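# Slide held gear onto shaft, meshing with neighbours

## Task

The left hand is already holding a gear a little above the top of a shaft. Lower it onto that shaft until it is fully seated and sits square (not tilted) on it, with its teeth engaged with the two gears on either side. Forcing or wedging it in too hard counts as a failure.

## Robot and tools

Robot: two arms, left_arm (on the +y side, carrying a five-finger left hand) and right_arm (on the -y side, carrying a right hand). Only the left arm matters for this job; the right arm should stay still.

Frames: the scene frame has its origin at table-top height midway between the nominal arm bases, +z up, +x out over the table, +y toward left_arm. Reported hand positions (m), orientations (quat wxyz) and velocities are in this frame. Offsets you command are instead along the axes of each arm's current Hand target. The hand point sits 0.05 m in front of the palm and 0.15 m along the fingers from the wrist face; its +z runs along straight fingers, +y out of the palm. For the right hand +x points away from the thumb; for the left hand +x points toward the thumb.

The 28-number row (every value in [-1, 1], always all 28 even if one arm is idle): left_arm dx, dy, dz, rx, ry, rz; then left hand little, ring, middle, index, thumb_bend, thumb_turn, force_limit, speed; then the same 14 for right_arm. Pose numbers are an offset from that arm's Hand target as it was when the action began, not an absolute pose; 1.0 equals 0.6 m for dx/dy/dz and 180 degrees for the rotation vector rx/ry/rz. All six at 0 means re-command the current Hand target. Finger and thumb numbers are absolute targets: +1 open/straight (thumb_turn +1 beside the palm), -1 closed (thumb_turn -1 across the palm). force_limit maps -1 to about 0 N and +1 to 10 N at the fingertip (15 N for the two thumb motors); speed rises from near zero at -1 to full at +0.48 and above. There is no 'no change' value: to keep the grip on the gear, resend exactly the hand's last eight numbers that were executed (before any have been sent, use hand_measured plus hand_force_limit and hand_speed). Changing the grip numbers could drop the gear.

execute_actions(actions, cameras): actions is a list of up to 15 actions, each a table of up to 15 rows of 28 numbers, one row per 1/30 s step; a short table repeats its final row. Each row is measured from the action's starting Hand target. Images return only for an empty actions list or when cameras names them.

move(target, speed, blend, stop_force, zero, blocking, cameras): target is one 28-number row or a list of up to 15 rows, every row an offset from the same starting Hand targets. speed is m/s, 0.002 to 3.6 (default 0.25), rotations capped at twice that in rad/s; blend in metres rounds corners in a list; stop_force (3 to 120 N, one value for both arms) ends an arm's path when its wrist sensor feels that much push against its travel; zero (default true) re-zeroes before the move; blocking=false returns early but cannot combine with stop_force. Paths last 0.5 to 10 s. Result adds a 'move:' line: done, off_target, moving, held or fault, plus limits such as paced or held. done means within 3 mm and 2 degrees, not that nothing is touched. stop_force is unreliable if the hand is turning; omit it when backing off a contact.

wait(seconds 0-10), stop() brakes a running move, zoom_image(camera, region [x0,y0,x1,y1] in pixels, at most 504x504), show_instructions() shows the reference pages, zero_wrist_force(arm) tares the wrist sensor, finished_scene() ends the scene irreversibly. Cameras: cam_high, cam_low, cam_left_wrist, cam_right_wrist, each 672x504.

Results: end_effector_position and quat; Hand target (the last commanded pose after a clip to within 32 degrees of measured; next offsets start here; the hand often rests a bit short of it); joint positions and torques; hand_measured, hand_stopped_by (moving, target, force, stalled, fault), hand_load_n (positive when something pushes a finger open; a load near 0 means the grip is lost); Wrist force and Wrist torque in the tool's own axes plus the peak since last shown; motor temperature and fault lines.

Cautions: arms are stiff, so aiming even slightly beyond a solid contact can trigger a fault stop (10 s). A torque fault comes at wrist limits around 13-14.5 N m; a force fault near 150 N. Slow, small downward steps with a modest stop_force suit seating the gear; if it binds, rotate slightly about the shaft or back off rather than pressing. Keep the gear from falling or leaving the table, avoid hitting the neighbouring gears or the other arm, and don't open the hand while the gear moves. Hot motors (70 °C warning, 85 °C brake) come from sustained loads or pushing at unreachable poses.

Each tool is called after "Request:" as name(argument=value, ...), one argument or row to a line, values as JSON.

Reference images:

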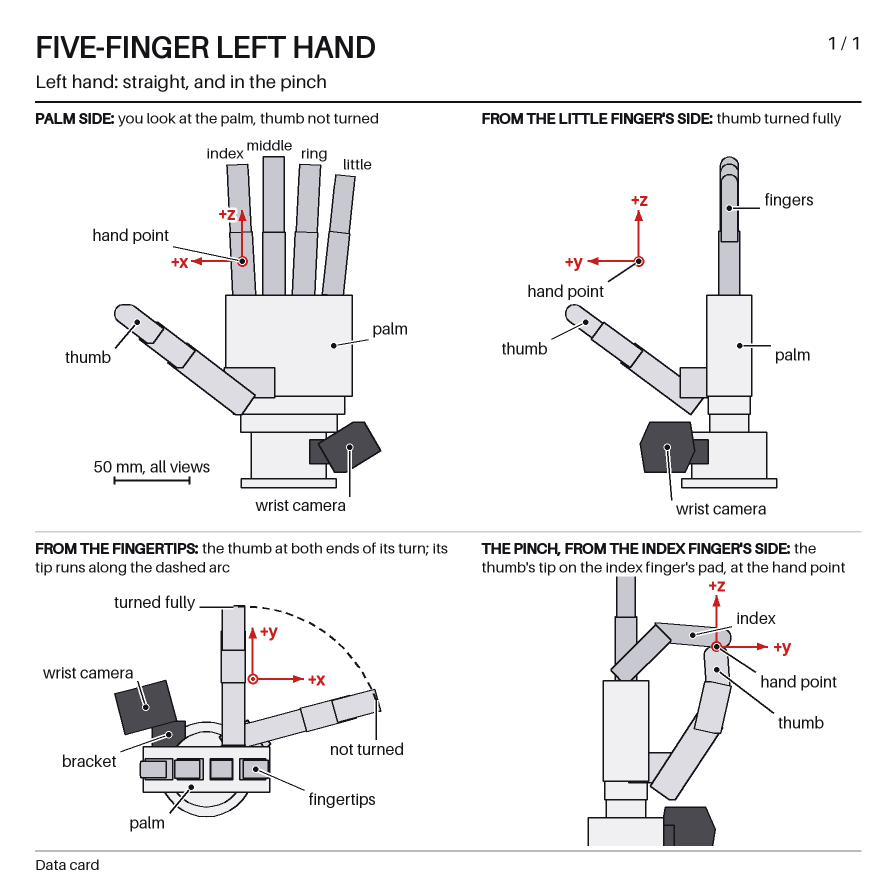

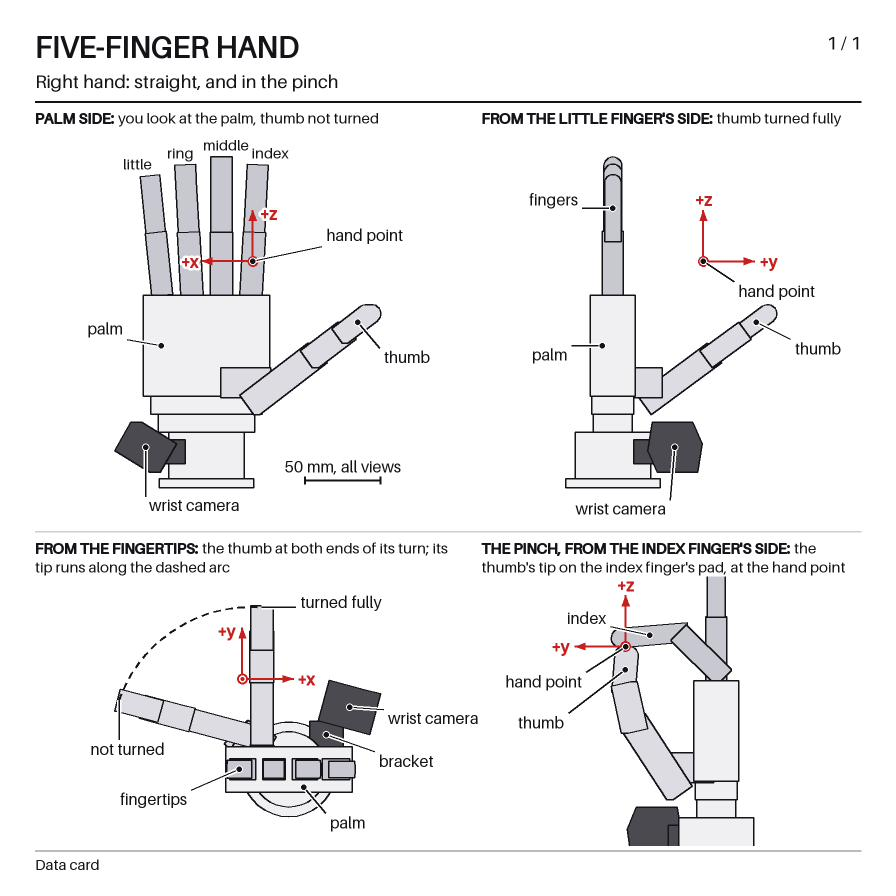

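## Session

Request:
execute_actions(
  actions=[],
)

Scene clock: 0.00 s.
left_arm: end_effector_position=(+0.3611, +0.0909, +0.1660) hand_measured=(-1.000, -1.000, +0.048, +0.040, +0.032, -0.922) hand_load_n=(+0.0, +0.0, +10.0, +12.0, +3.5, -1.5) hand_stopped_by=(target, target, force, force, target, target) hand_force_limit=1.00 hand_speed=-0.90 end_effector_quat_wxyz=(-0.570, +0.783, -0.193, +0.157) | right_arm: end_effector_position=(+0.2473, -0.2380, +0.2094) hand_measured=(+1.000, +1.000, +1.000, +1.000, +1.000, +1.000) hand_load_n=(+0.0, +0.0, +0.0, +0.0, +0.0, +0.0) hand_stopped_by=(target, target, target, target, target, target) hand_force_limit=0.00 hand_speed=-0.80 end_effector_quat_wxyz=(+0.000, +0.012, +1.000, +0.000)
Joint positions: left_arm=[2.426 -1.73 -2.028 -1.57 -3.518 -2.249] | right_arm=[-0.316 -1.723 2.042 1.252 1.571 -1.887]
Joint velocities: within noise
Joint torques (N m): no reading
Motor temperatures (°C): left_arm=[27 28 25 29 36 33] | right_arm=[31 29 24 34 31 31]
Wrist force (N): no reading
Wrist torque (N m): no reading
Wrist force, peak (N): no reading
Hand target: left_arm +0.3611, +0.0909, +0.1660; -0.570, +0.783, -0.193, +0.157 | right_arm +0.2473, -0.2380, +0.2094; +0.000, +0.012, +1.000, +0.000

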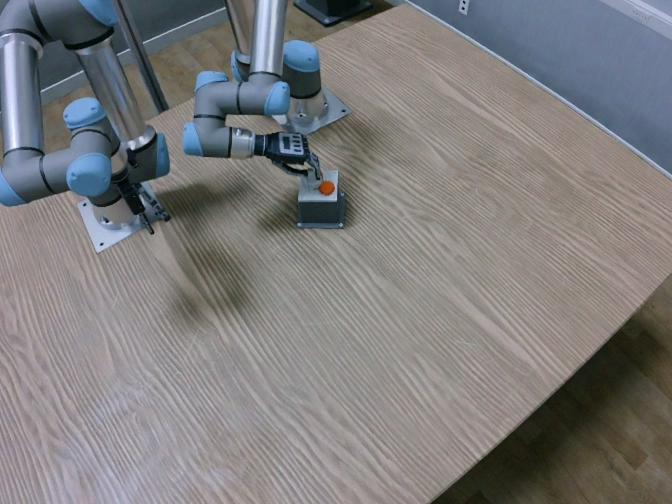

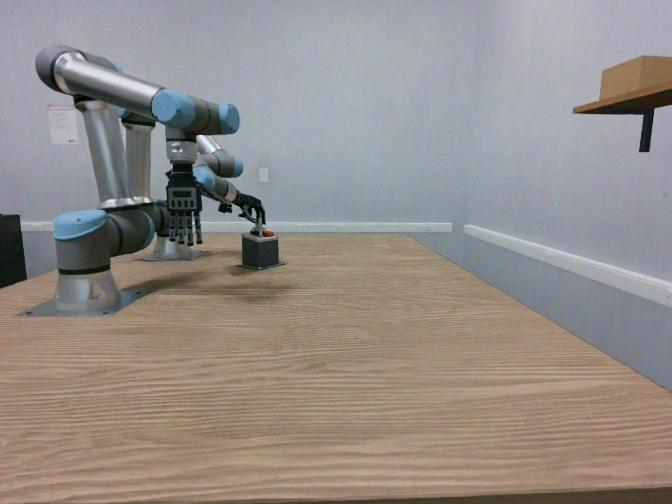

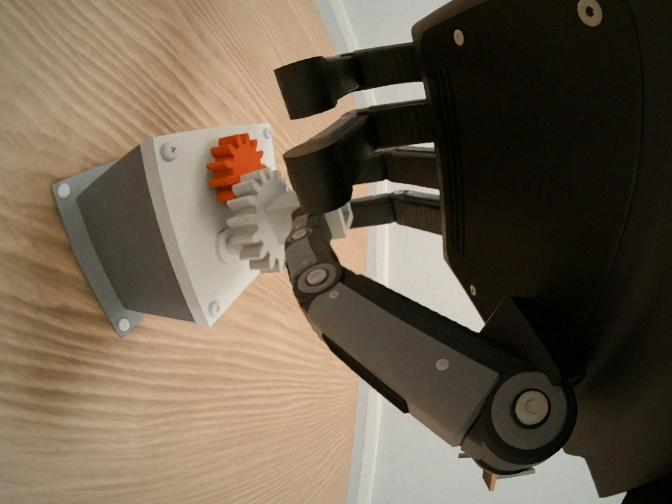

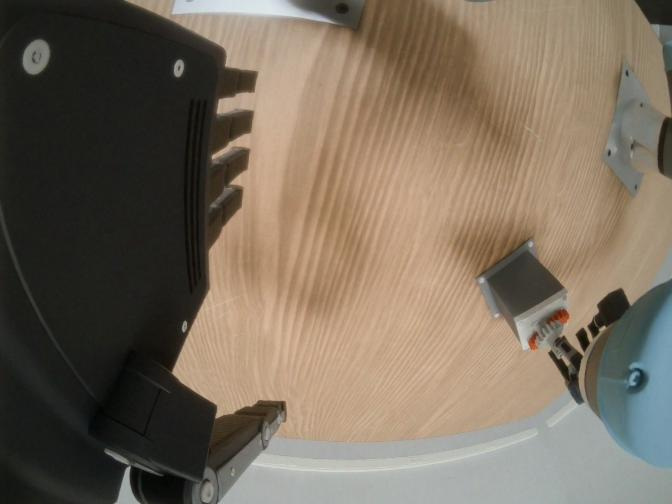

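Request:
zoom_image(
  camera="cam_left_wrist",
  region=[130, 100, 370, 340],
)

Request:
zoom_image(
  camera="cam_high",
  region=[270, 130, 370, 240],
)

Request:
zoom_image(
  camera="cam_low",
  region=[220, 180, 300, 280],
)

Request:
zoom_image(
  camera="cam_right_wrist",
  region=[460, 220, 660, 420],
)

Scaled by 2.100 from the camera's 672x504 image, which has a finer 960x720 frame.

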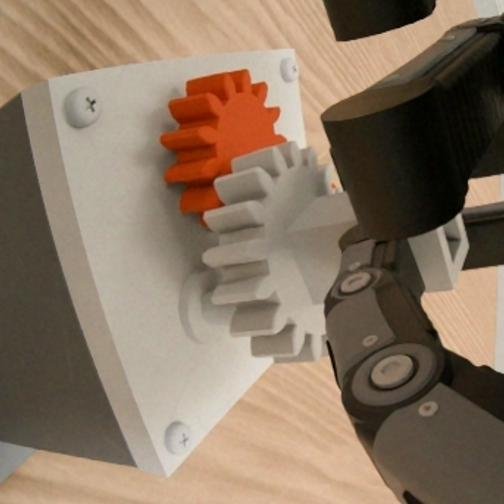

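Scaled by 4.582 from the camera's 672x504 image, which has a finer 960x720 frame.

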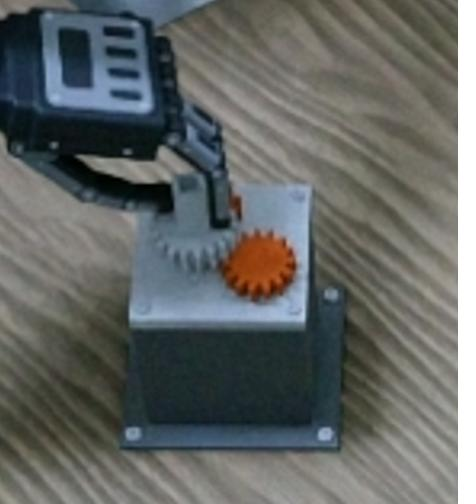

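Scaled by 5.040 from the camera's 672x504 image, which has a finer 960x720 frame.

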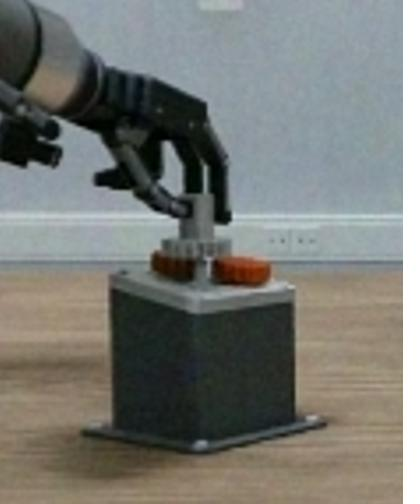

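Scaled by 2.520 from the camera's 672x504 image, which has a finer 960x720 frame.

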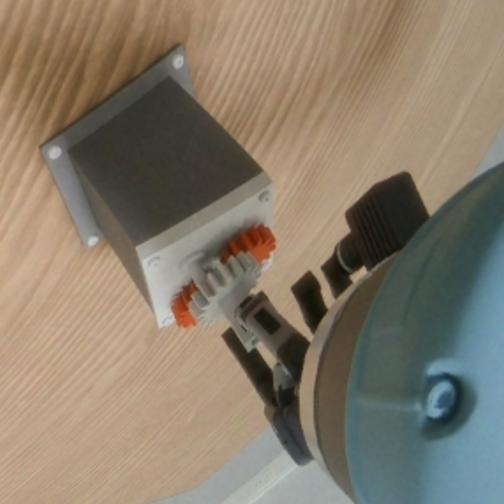

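Request:
zoom_image(
  camera="cam_left_wrist",
  region=[200, 150, 320, 290],
)

Request:
zoom_image(
  camera="cam_low",
  region=[240, 210, 285, 250],
)

Request:
zoom_image(
  camera="cam_right_wrist",
  region=[500, 290, 600, 370],
)

Request:
zoom_image(
  camera="cam_high",
  region=[295, 160, 350, 210],
)

Scaled by 3.600 from the camera's 672x504 image, which has a finer 960x720 frame.

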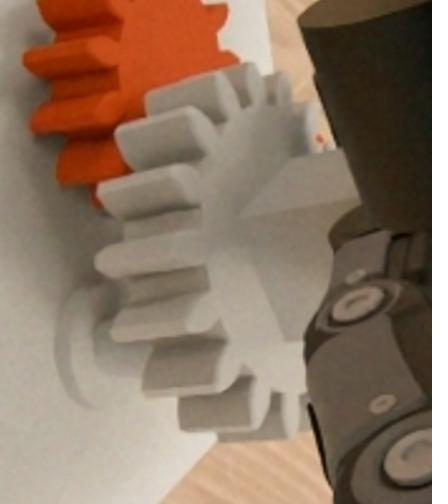

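Scaled by 11.200 from the camera's 672x504 image, which has a finer 960x720 frame.

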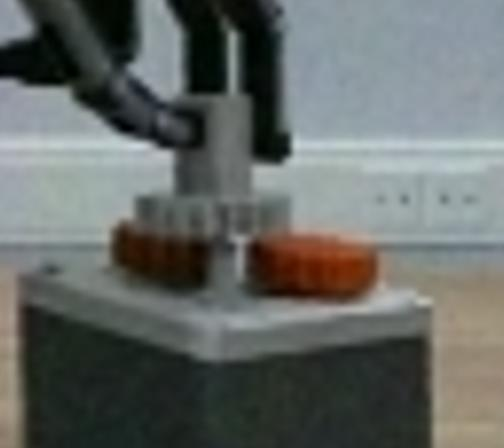

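Scaled by 5.040 from the camera's 672x504 image, which has a finer 960x720 frame.

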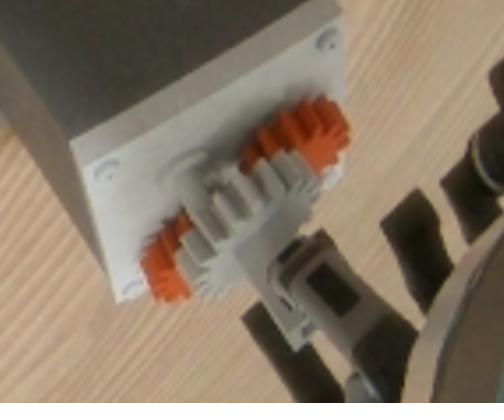

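Scaled by 9.164 from the camera's 672x504 image, which has a finer 960x720 frame.

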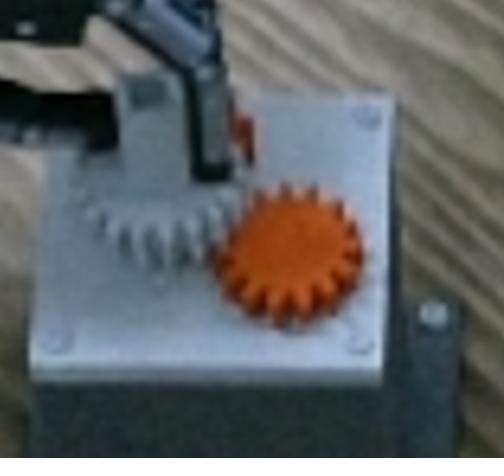

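Request:
move(
  target=[
    [0,0,0,0,0,0,-1,-1,0.048,0.040,0.032,-0.922,1,-0.9,-0.417,0.207,0.082,0,0,-0.483,1,1,1,1,1,1,0,-0.8],
  ],
  cameras=["cam_right_wrist","cam_high"],
)

Scene clock: 64.23 s.
left_arm: end_effector_position=(+0.3611, +0.0909, +0.1660) hand_measured=(-1.000, -1.000, +0.048, +0.042, +0.032, -0.922) hand_load_n=(+0.0, +0.0, +10.0, +11.0, +3.5, -1.0) hand_stopped_by=(target, target, force, force, target, target) hand_force_limit=1.00 hand_speed=-0.90 end_effector_quat_wxyz=(-0.570, +0.783, -0.193, +0.157) | right_arm: end_effector_position=(+0.5003, -0.1198, +0.1602) hand_measured=(+1.000, +1.000, +1.000, +1.000, +1.000, +1.000) hand_load_n=(+0.0, +0.0, +0.0, +0.0, +0.0, +0.0) hand_stopped_by=(target, target, target, target, target, target) hand_force_limit=0.00 hand_speed=-0.80 end_effector_quat_wxyz=(+0.000, +0.679, -0.734, +0.000) end_effector_velocity=(+0.001, +0.000, +0.000) end_effector_angular_velocity=(+0.000, -0.001, +0.002)
Joint positions: left_arm=[2.426 -1.73 -2.028 -1.57 -3.518 -2.249] | right_arm=[0.134 -0.748 0.853 1.466 1.571 -2.954]
Joint velocities: left_arm=[within noise] | right_arm=[0.001 0.002 -0.006 0.002 0 -0.002]
Joint torques (N m): left_arm=[2.95 30.12 19.65 2.79 2.12 -0.09] | right_arm=[7.49 -38.7 -29.36 5.34 1.18 -1.38]
Wrist force (N): left_arm=[-0.2 -0.2 -0.1] | right_arm=[-0.1 -0.1 0.3]
Wrist torque (N m): left_arm=[-0.04 0.03 0.00] | right_arm=[-0.01 0.00 0.05]
Wrist force, peak (N): left_arm=[-0.2 -0.1 -0.5] | right_arm=[0.7 -0.1 -0.2]
Hand target: left_arm +0.3611, +0.0909, +0.1660; -0.570, +0.783, -0.193, +0.157 | right_arm +0.5003, -0.1197, +0.1602; +0.000, +0.679, -0.734, +0.000
Off the commanded pose: left_arm 0.000 m, 0 deg | right_arm 0.000 m, 0 deg.
move: done
camera_calibration:
cam_right_wrist: T_world_to_cam=[[-0.98679, -0.152356, 0.0550785, 0.468205], [-0.102228, 0.849332, 0.517865, 0.0737239], [-0.12568, 0.505394, -0.853687, 0.375054], [0, 0, 0, 1]] pos_world=[0.516694, -0.180832, 0.256212]
Images, in order (width x height): cam_high 672x504, cam_right_wrist 672x504.

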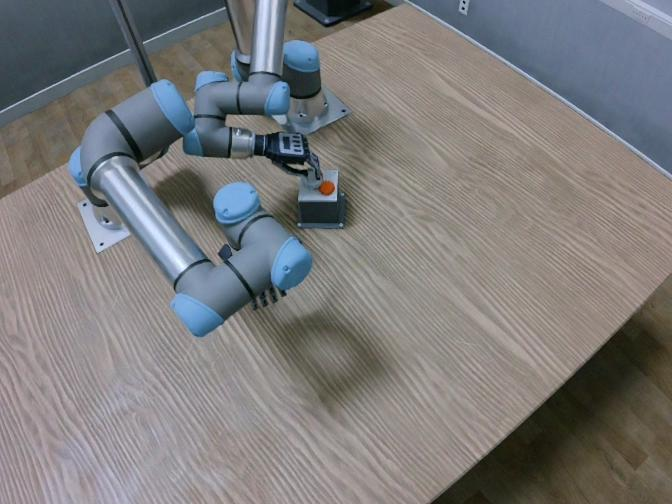

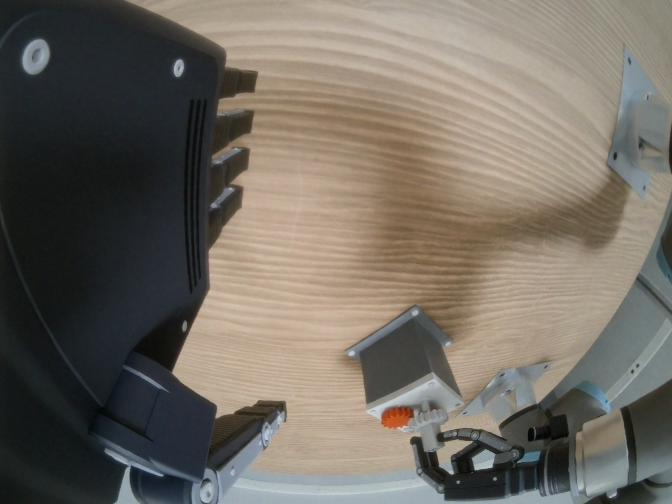

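Request:
move(
  target=[
    [0,0,0,0,0,0,-1,-1,0.048,0.040,0.032,-0.922,1,-0.9,-0.286,-0.028,0.092,0,0,0,1,1,1,1,1,1,0,-0.8],
  ],
  cameras=["cam_right_wrist","cam_left_wrist"],
)

Scene clock: 68.10 s.
left_arm: end_effector_position=(+0.3611, +0.0909, +0.1660) hand_measured=(-1.000, -1.000, +0.048, +0.042, +0.032, -0.922) hand_load_n=(+0.0, +0.0, +10.0, +11.0, +4.0, -1.5) hand_stopped_by=(target, target, force, force, target, target) hand_force_limit=1.00 hand_speed=-0.90 end_effector_quat_wxyz=(-0.570, +0.783, -0.193, +0.157) | right_arm: end_effector_position=(+0.5020, -0.1075, +0.1561) hand_measured=(+1.000, +1.000, +1.000, +1.000, +1.000, +1.000) hand_load_n=(+0.0, +0.0, +0.5, +0.0, +0.0, +0.0) hand_stopped_by=(target, target, target, target, target, target) hand_force_limit=0.00 hand_speed=-0.80 end_effector_quat_wxyz=(+0.000, +0.679, -0.734, +0.000)
Joint positions: left_arm=[2.426 -1.73 -2.028 -1.57 -3.518 -2.249] | right_arm=[0.153 -0.728 0.828 1.471 1.57 -2.935]
Joint torques (N m): left_arm=[4.6 31.62 20.08 3.05 2.35 -0.26] | right_arm=[-6.61 -63.75 -5.82 -0.23 1.46 -0.9]
Wrist force (N): left_arm=[-0.2 0.0 -0.2] | right_arm=[-0.3 0.1 0.2]
Wrist torque (N m): left_arm=[0.01 0.02 -0.01] | right_arm=[0.03 0.03 -0.14]
Wrist force, peak (N): left_arm=[-0.3 -0.4 -0.2] | right_arm=[-3.7 0.2 0.0]
Hand target: left_arm +0.3611, +0.0909, +0.1660; -0.570, +0.783, -0.193, +0.157 | right_arm +0.5019, -0.1077, +0.1561; +0.000, +0.679, -0.734, +0.000 (not the last commanded pose)
Off the commanded pose: left_arm 0.000 m, 0 deg | right_arm 0.168 m, 0 deg.
move: held (right_arm; a check stopped the path); limits=held
pose unreachable (right arm): on one or more control steps of this call, first in action 0 (counted from 0), this arm could not follow its commanded pose, so it was not sent that pose on those steps. It may still have moved: this result reports where it is.
cause: moving toward the commanded pose would bring a part of the arm too close to another arm (a part of this arm just beyond joint 2 (shoulder lift) and a part of the left arm just beyond its joint 5 (wrist 2), at the place that arm is still heading or pushing toward).
camera_calibration:
cam_right_wrist: T_world_to_cam=[[-0.986757, -0.152593, 0.0550096, 0.471934], [-0.102419, 0.84911, 0.518191, 0.0656904], [-0.125782, 0.505695, -0.853494, 0.36557], [0, 0, 0, 1]] pos_world=[0.518394, -0.168631, 0.252011]
Images, in order (width x height): cam_left_wrist 672x504, cam_right_wrist 672x504.

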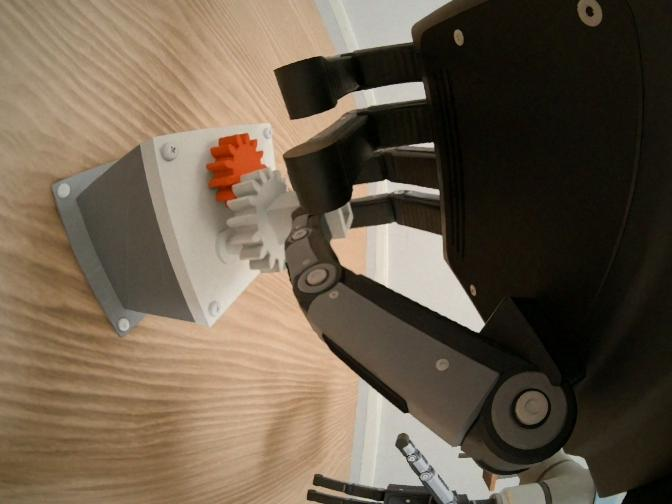

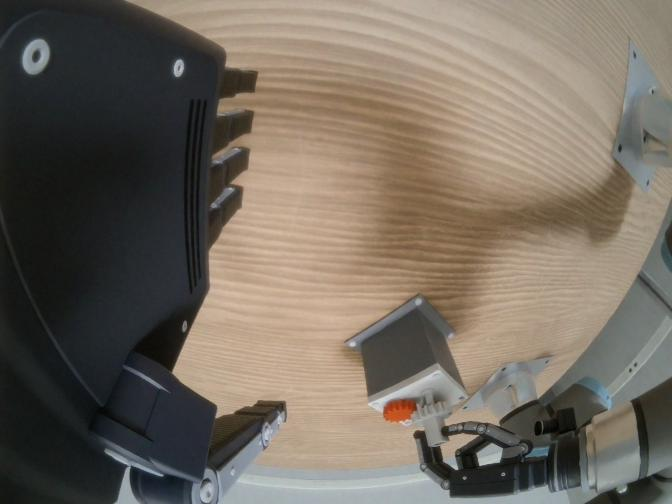

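Request:
zoom_image(
  camera="cam_right_wrist",
  region=[360, 370, 480, 470],
)

Scaled by 4.200 from the camera's 672x504 image, which has a finer 960x720 frame.

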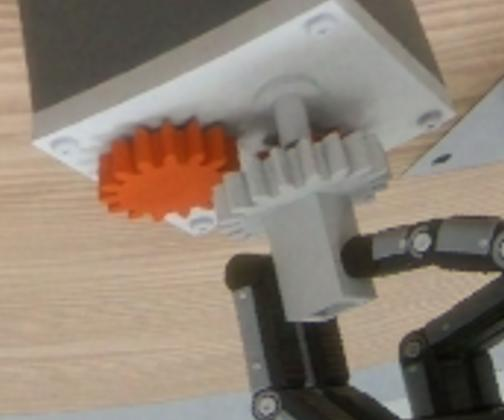

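Request:
zoom_image(
  camera="cam_right_wrist",
  region=[400, 380, 460, 450],
)

Request:
zoom_image(
  camera="cam_right_wrist",
  region=[330, 280, 490, 450],
)

Scaled by 7.200 from the camera's 672x504 image, which has a finer 960x720 frame.

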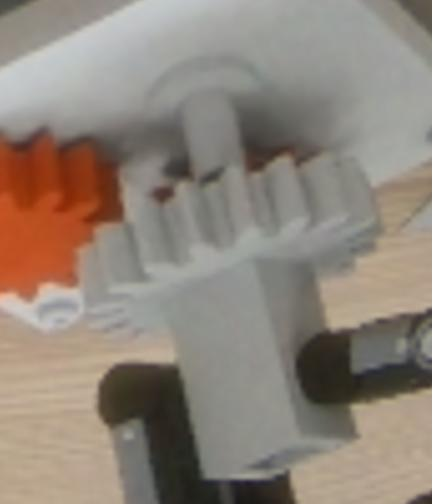

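Scaled by 2.965 from the camera's 672x504 image, which has a finer 960x720 frame.

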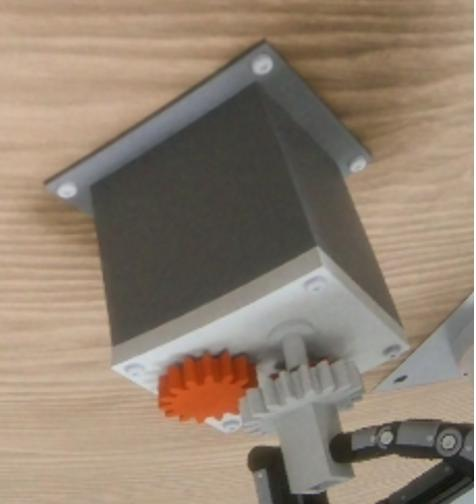

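Request:
zoom_image(
  camera="cam_right_wrist",
  region=[410, 380, 450, 415],
)

Request:
zoom_image(
  camera="cam_left_wrist",
  region=[205, 220, 265, 280],
)

Scaled by 12.600 from the camera's 672x504 image, which has a finer 960x720 frame.

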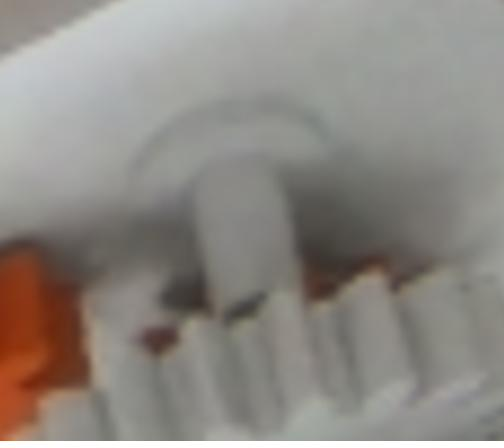

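Scaled by 8.400 from the camera's 672x504 image, which has a finer 960x720 frame.

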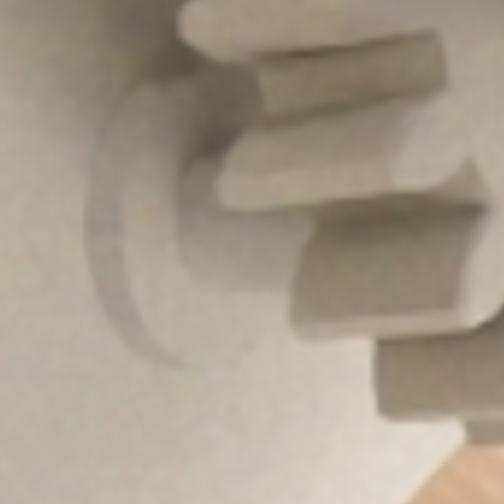

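Request:
move(
  target=[
    [0.0088,-0.0153,-0.0170,-0.0116,0.0093,-0.0304,-1,-1,0.048,0.040,0.032,-0.922,1,-0.9,0,0,0,0,0,0,1,1,1,1,1,1,0,-0.8],
  ],
  cameras=["cam_right_wrist","cam_left_wrist","cam_low"],
  speed=0.1,
)

Request:
zoom_image(
  camera="cam_right_wrist",
  region=[390, 370, 470, 460],
)

Request:
zoom_image(
  camera="cam_left_wrist",
  region=[190, 130, 370, 310],
)

Request:
zoom_image(
  camera="cam_low",
  region=[240, 200, 285, 250],
)

Scene clock: 132.93 s.
left_arm: end_effector_position=(+0.3620, +0.0825, +0.1780) hand_measured=(-1.000, -1.000, +0.048, +0.042, +0.032, -0.922) hand_load_n=(+0.0, +0.0, +10.0, +11.0, +3.5, -1.0) hand_stopped_by=(target, target, force, force, target, target) hand_force_limit=1.00 hand_speed=-0.90 end_effector_quat_wxyz=(-0.545, +0.799, -0.167, +0.192) | right_arm: end_effector_position=(+0.5019, -0.1077, +0.1561) hand_measured=(+1.000, +1.000, +1.000, +1.000, +1.000, +1.000) hand_load_n=(+0.0, +0.0, +0.0, +0.5, -0.5, +0.0) hand_stopped_by=(target, target, target, target, target, target) hand_force_limit=0.00 hand_speed=-0.80 end_effector_quat_wxyz=(+0.000, +0.679, -0.734, +0.000)
Joint positions: left_arm=[2.418 -1.694 -2.049 -1.482 -3.533 -2.251] | right_arm=[0.153 -0.729 0.828 1.471 1.57 -2.935]
Joint torques (N m): left_arm=[-12.56 33.81 6.93 4.05 -0.41 2.13] | right_arm=[-6.89 -62.35 -4.56 -0.25 0.86 -0.96]
Wrist force (N): left_arm=[-0.4 -0.1 -0.1] | right_arm=[0.0 -0.2 0.3]
Wrist torque (N m): left_arm=[-0.01 0.04 0.03] | right_arm=[-0.02 -0.01 -0.14]
Wrist force, peak (N): left_arm=[-0.7 0.1 -0.3] | right_arm=[-0.4 0.0 0.5]
Hand target: left_arm +0.3621, +0.0824, +0.1780; -0.545, +0.799, -0.167, +0.192 | right_arm +0.5019, -0.1077, +0.1561; +0.000, +0.679, -0.734, +0.000
Off the commanded pose: left_arm 0.000 m, 0 deg | right_arm 0.000 m, 0 deg.
move: done
camera_calibration:
cam_left_wrist: T_world_to_cam=[[0.26148, 0.162007, 0.951516, -0.283606], [0.414221, -0.909253, 0.0409815, -0.0919422], [0.871808, 0.383422, -0.304858, -0.182328], [0, 0, 0, 1]] pos_world=[0.271197, 0.0322562, 0.21804]
cam_right_wrist: T_world_to_cam=[[-0.986755, -0.152559, 0.0551448, 0.471869], [-0.10232, 0.84912, 0.518195, 0.0657579], [-0.12588, 0.505689, -0.853483, 0.365804], [0, 0, 0, 1]] pos_world=[0.518394, -0.168832, 0.25211]
Images, in order (width x height): cam_low 672x504, cam_left_wrist 672x504, cam_right_wrist 672x504.

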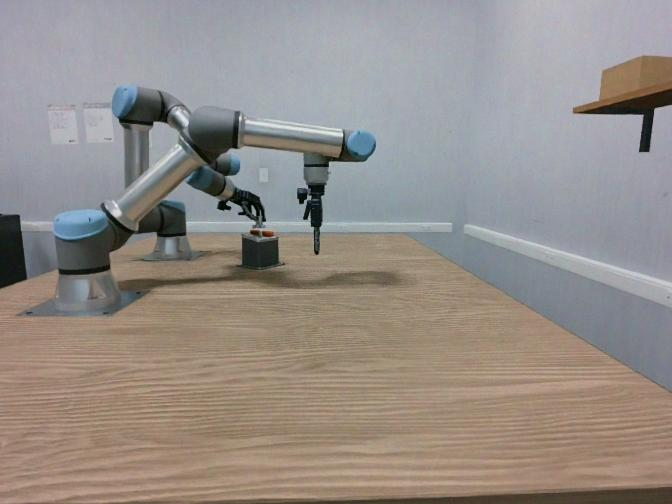

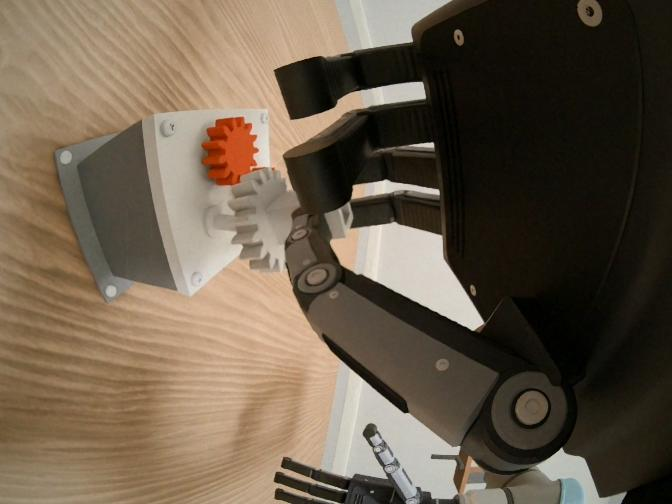

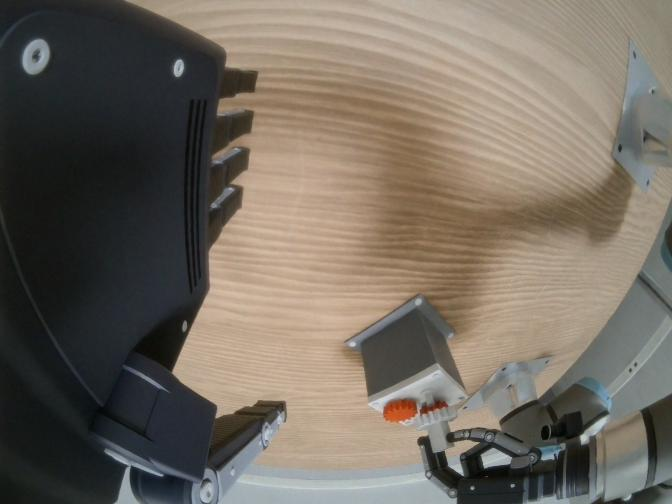

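Scaled by 5.600 from the camera's 672x504 image, which has a finer 960x720 frame.

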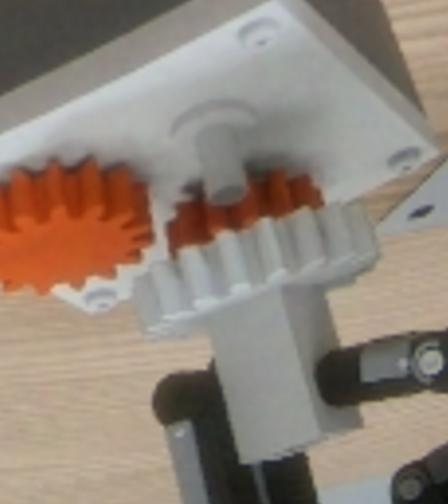

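Scaled by 2.800 from the camera's 672x504 image, which has a finer 960x720 frame.

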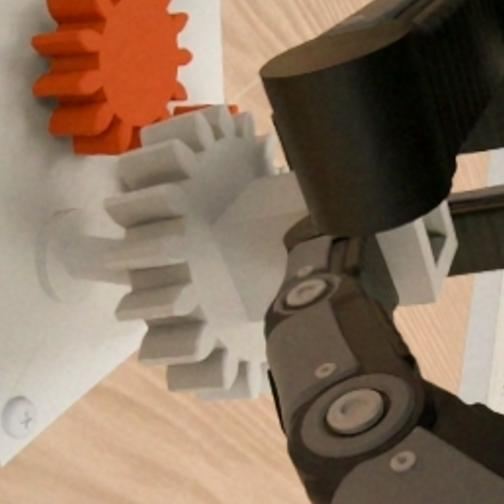

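Scaled by 10.080 from the camera's 672x504 image, which has a finer 960x720 frame.

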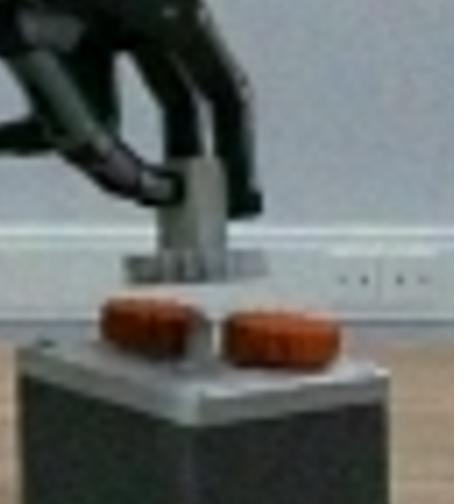

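Request:
zoom_image(
  camera="cam_left_wrist",
  region=[195, 190, 255, 250],
)

Request:
zoom_image(
  camera="cam_left_wrist",
  region=[220, 160, 360, 280],
)

Request:
zoom_image(
  camera="cam_right_wrist",
  region=[415, 380, 455, 415],
)

Request:
zoom_image(
  camera="cam_right_wrist",
  region=[410, 400, 465, 455],
)

Scaled by 8.400 from the camera's 672x504 image, which has a finer 960x720 frame.

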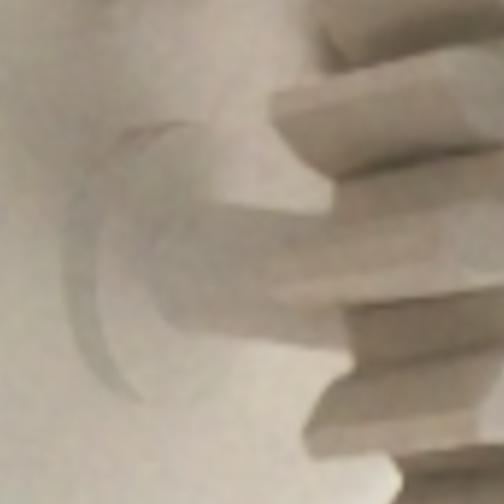

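Scaled by 3.600 from the camera's 672x504 image, which has a finer 960x720 frame.

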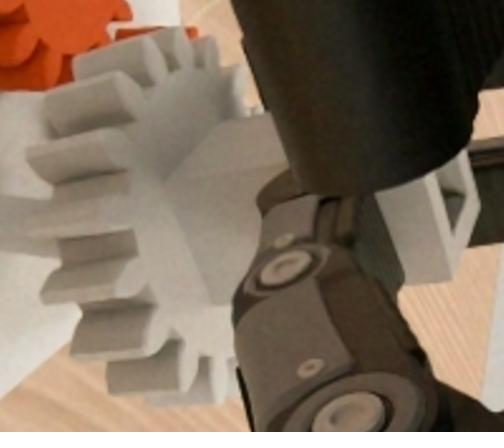

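Scaled by 12.600 from the camera's 672x504 image, which has a finer 960x720 frame.

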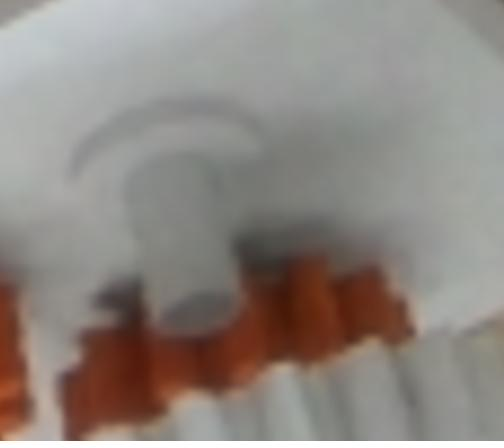

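Scaled by 9.164 from the camera's 672x504 image, which has a finer 960x720 frame.

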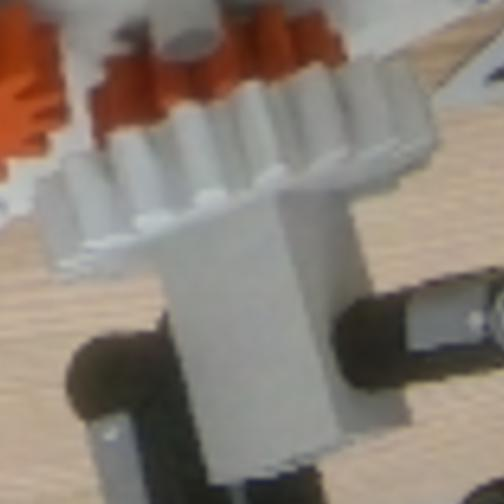

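Request:
zoom_image(
  camera="cam_left_wrist",
  region=[40, 90, 300, 310],
)

Request:
zoom_image(
  camera="cam_right_wrist",
  region=[340, 280, 480, 440],
)

Scaled by 1.938 from the camera's 672x504 image, which has a finer 960x720 frame.

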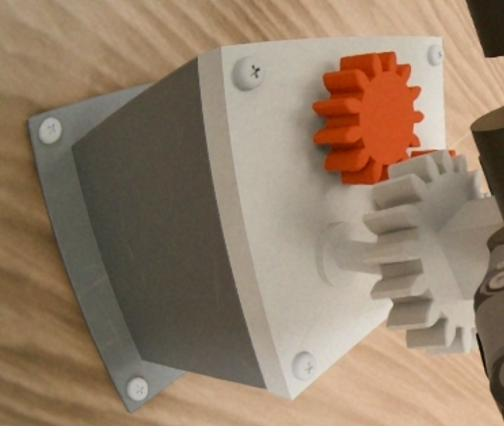

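Scaled by 3.150 from the camera's 672x504 image, which has a finer 960x720 frame.

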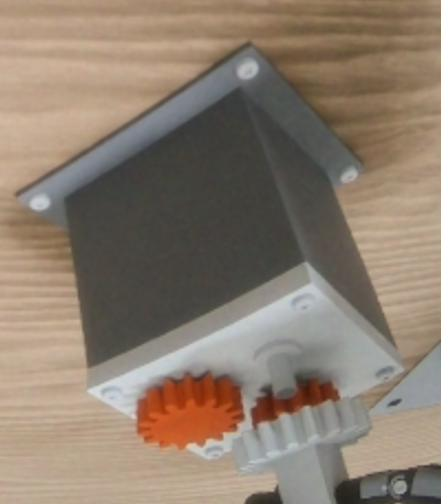

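Request:
zoom_image(
  camera="cam_left_wrist",
  region=[225, 160, 305, 280],
)

Request:
zoom_image(
  camera="cam_left_wrist",
  region=[300, 180, 370, 250],
)

Scaled by 4.200 from the camera's 672x504 image, which has a finer 960x720 frame.

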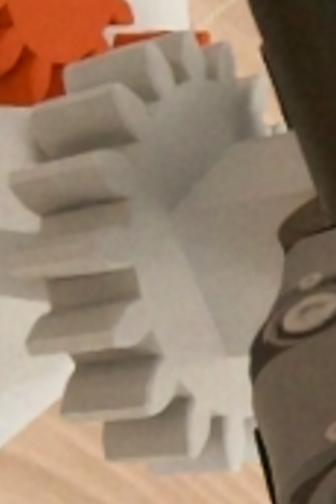

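Scaled by 7.200 from the camera's 672x504 image, which has a finer 960x720 frame.

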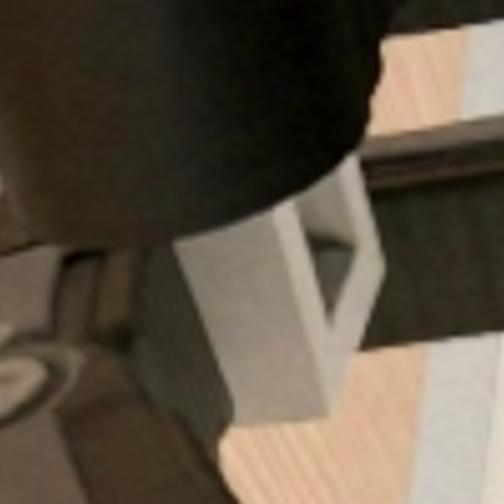

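Request:
move(
  target=[
    [0.0157,0.0153,0.0031,0.0244,-0.0182,0.0748,-1,-1,0.048,0.040,0.032,-0.922,1,-0.9,0,0,0,0,0,0,1,1,1,1,1,1,0,-0.8],
  ],
  cameras=["cam_right_wrist","cam_left_wrist","cam_low"],
  speed=0.12,
)

Request:
zoom_image(
  camera="cam_right_wrist",
  region=[400, 380, 460, 450],
)

Request:
zoom_image(
  camera="cam_left_wrist",
  region=[170, 150, 310, 290],
)

Request:
zoom_image(
  camera="cam_left_wrist",
  region=[300, 180, 370, 250],
)

Request:
zoom_image(
  camera="cam_low",
  region=[240, 200, 285, 250],
)

Scene clock: 229.70 s.
left_arm: end_effector_position=(+0.3706, +0.0762, +0.1700) hand_measured=(-1.000, -1.000, +0.048, +0.042, +0.032, -0.922) hand_load_n=(+0.0, +0.0, +10.0, +11.0, +3.5, -1.0) hand_stopped_by=(target, target, force, force, target, target) hand_force_limit=1.00 hand_speed=-0.90 end_effector_quat_wxyz=(-0.598, +0.758, -0.236, +0.110) | right_arm: end_effector_position=(+0.5019, -0.1077, +0.1561) hand_measured=(+1.000, +1.000, +1.000, +1.000, +1.000, +1.000) hand_load_n=(+0.0, +0.0, +0.0, +0.0, +0.0, +0.0) hand_stopped_by=(target, target, target, target, target, target) hand_force_limit=0.00 hand_speed=-0.80 end_effector_quat_wxyz=(+0.000, +0.679, -0.734, +0.000)
Joint positions: left_arm=[2.415 -1.809 -1.898 -1.773 -3.511 -2.253] | right_arm=[0.153 -0.729 0.828 1.471 1.57 -2.935]
Joint torques (N m): left_arm=[-12.14 19.02 31.68 -0.79 3.41 -2.26] | right_arm=[-5.99 -62.18 -4.71 -0.16 -0.59 -0.85]
Wrist force (N): left_arm=[0.3 0.0 -0.5] | right_arm=[-0.2 -0.2 0.2]
Wrist torque (N m): left_arm=[-0.01 -0.04 -0.02] | right_arm=[-0.02 0.01 -0.15]
Wrist force, peak (N): left_arm=[-0.7 -0.2 -0.1] | right_arm=[0.0 0.2 0.6]
Hand target: left_arm +0.3706, +0.0762, +0.1700; -0.598, +0.758, -0.236, +0.110 | right_arm +0.5019, -0.1077, +0.1561; +0.000, +0.679, -0.734, +0.000
Off the commanded pose: left_arm 0.000 m, 0 deg | right_arm 0.000 m, 0 deg.
move: done
camera_calibration:
cam_left_wrist: T_world_to_cam=[[0.424038, -0.015338, 0.905515, -0.3161], [0.386843, -0.900985, -0.196413, -0.0508914], [0.818868, 0.433578, -0.376118, -0.162025], [0, 0, 0, 1]] pos_world=[0.286402, 0.0195499, 0.215296]
cam_right_wrist: T_world_to_cam=[[-0.986755, -0.152559, 0.0551448, 0.471869], [-0.10232, 0.84912, 0.518195, 0.0657579], [-0.12588, 0.505689, -0.853483, 0.365804], [0, 0, 0, 1]] pos_world=[0.518394, -0.168832, 0.25211]
Images, in order (width x height): cam_low 672x504, cam_left_wrist 672x504, cam_right_wrist 672x504.

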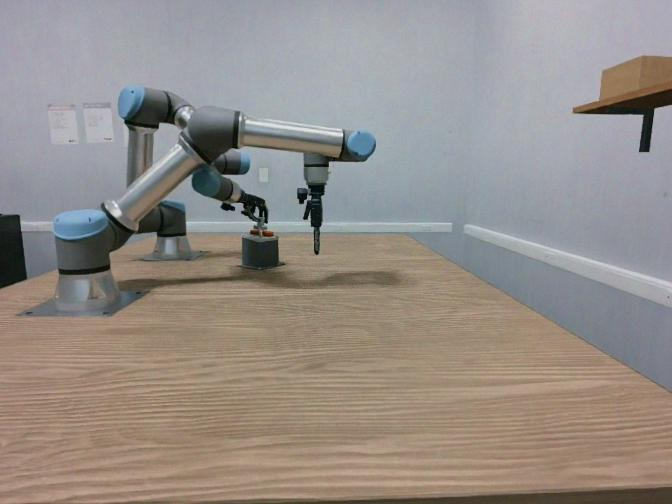

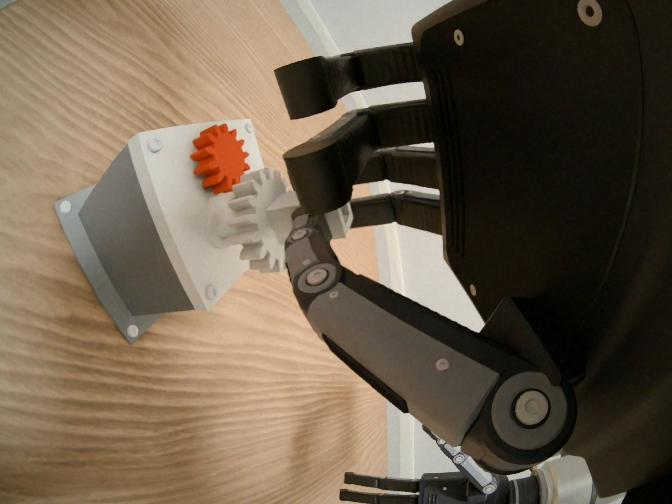

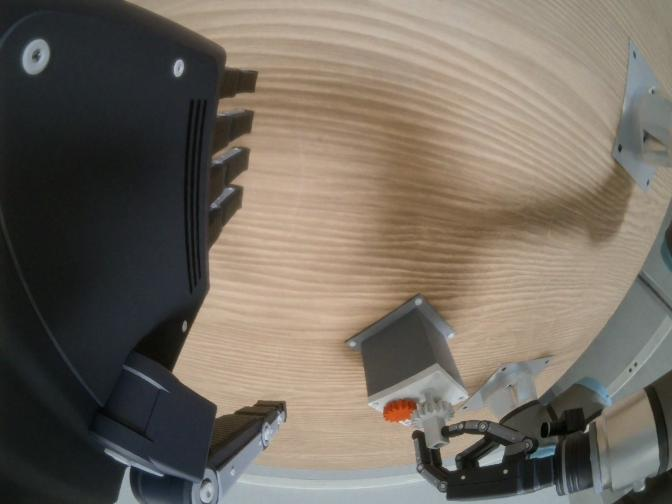

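Scaled by 7.200 from the camera's 672x504 image, which has a finer 960x720 frame.

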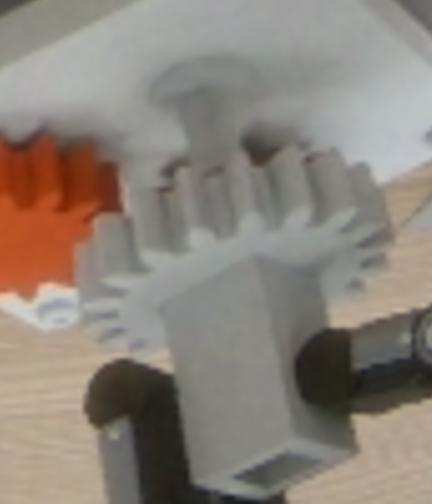

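Scaled by 3.600 from the camera's 672x504 image, which has a finer 960x720 frame.

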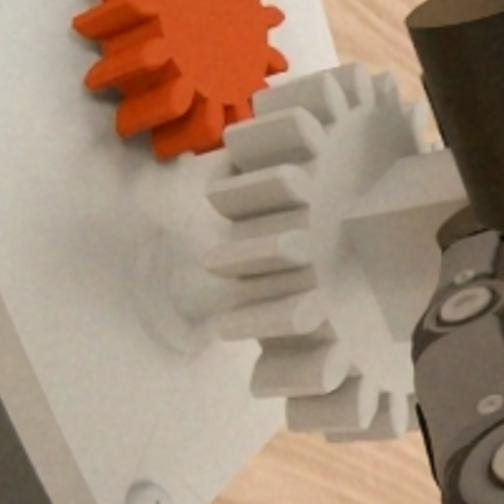

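Scaled by 7.200 from the camera's 672x504 image, which has a finer 960x720 frame.

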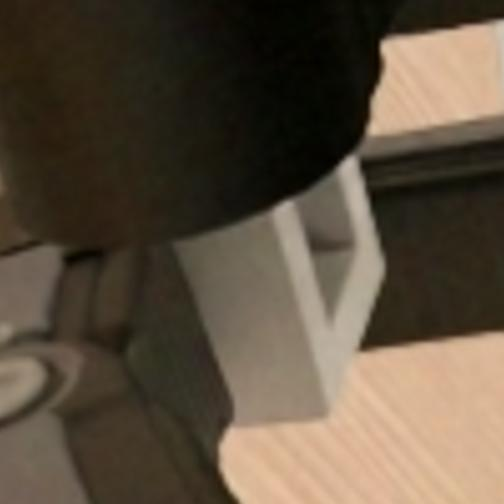

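Scaled by 10.080 from the camera's 672x504 image, which has a finer 960x720 frame.

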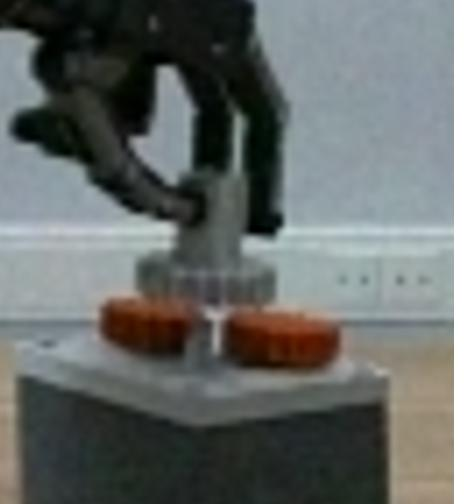

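Request:
zoom_image(
  camera="cam_left_wrist",
  region=[200, 190, 260, 260],
)

Request:
zoom_image(
  camera="cam_right_wrist",
  region=[410, 380, 450, 415],
)

Scaled by 7.200 from the camera's 672x504 image, which has a finer 960x720 frame.

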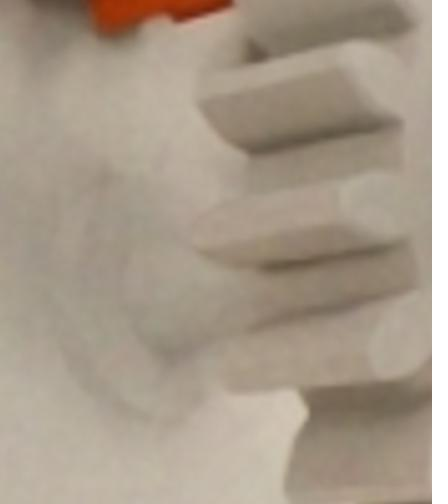

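Scaled by 12.600 from the camera's 672x504 image, which has a finer 960x720 frame.

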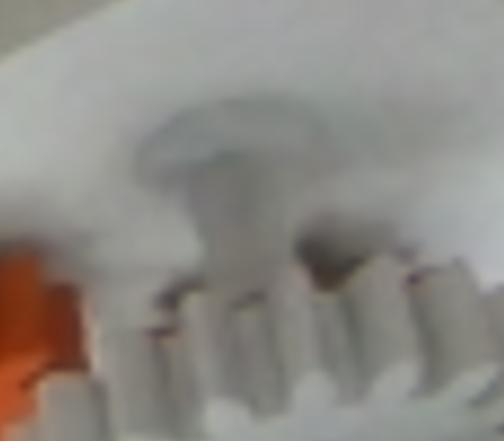

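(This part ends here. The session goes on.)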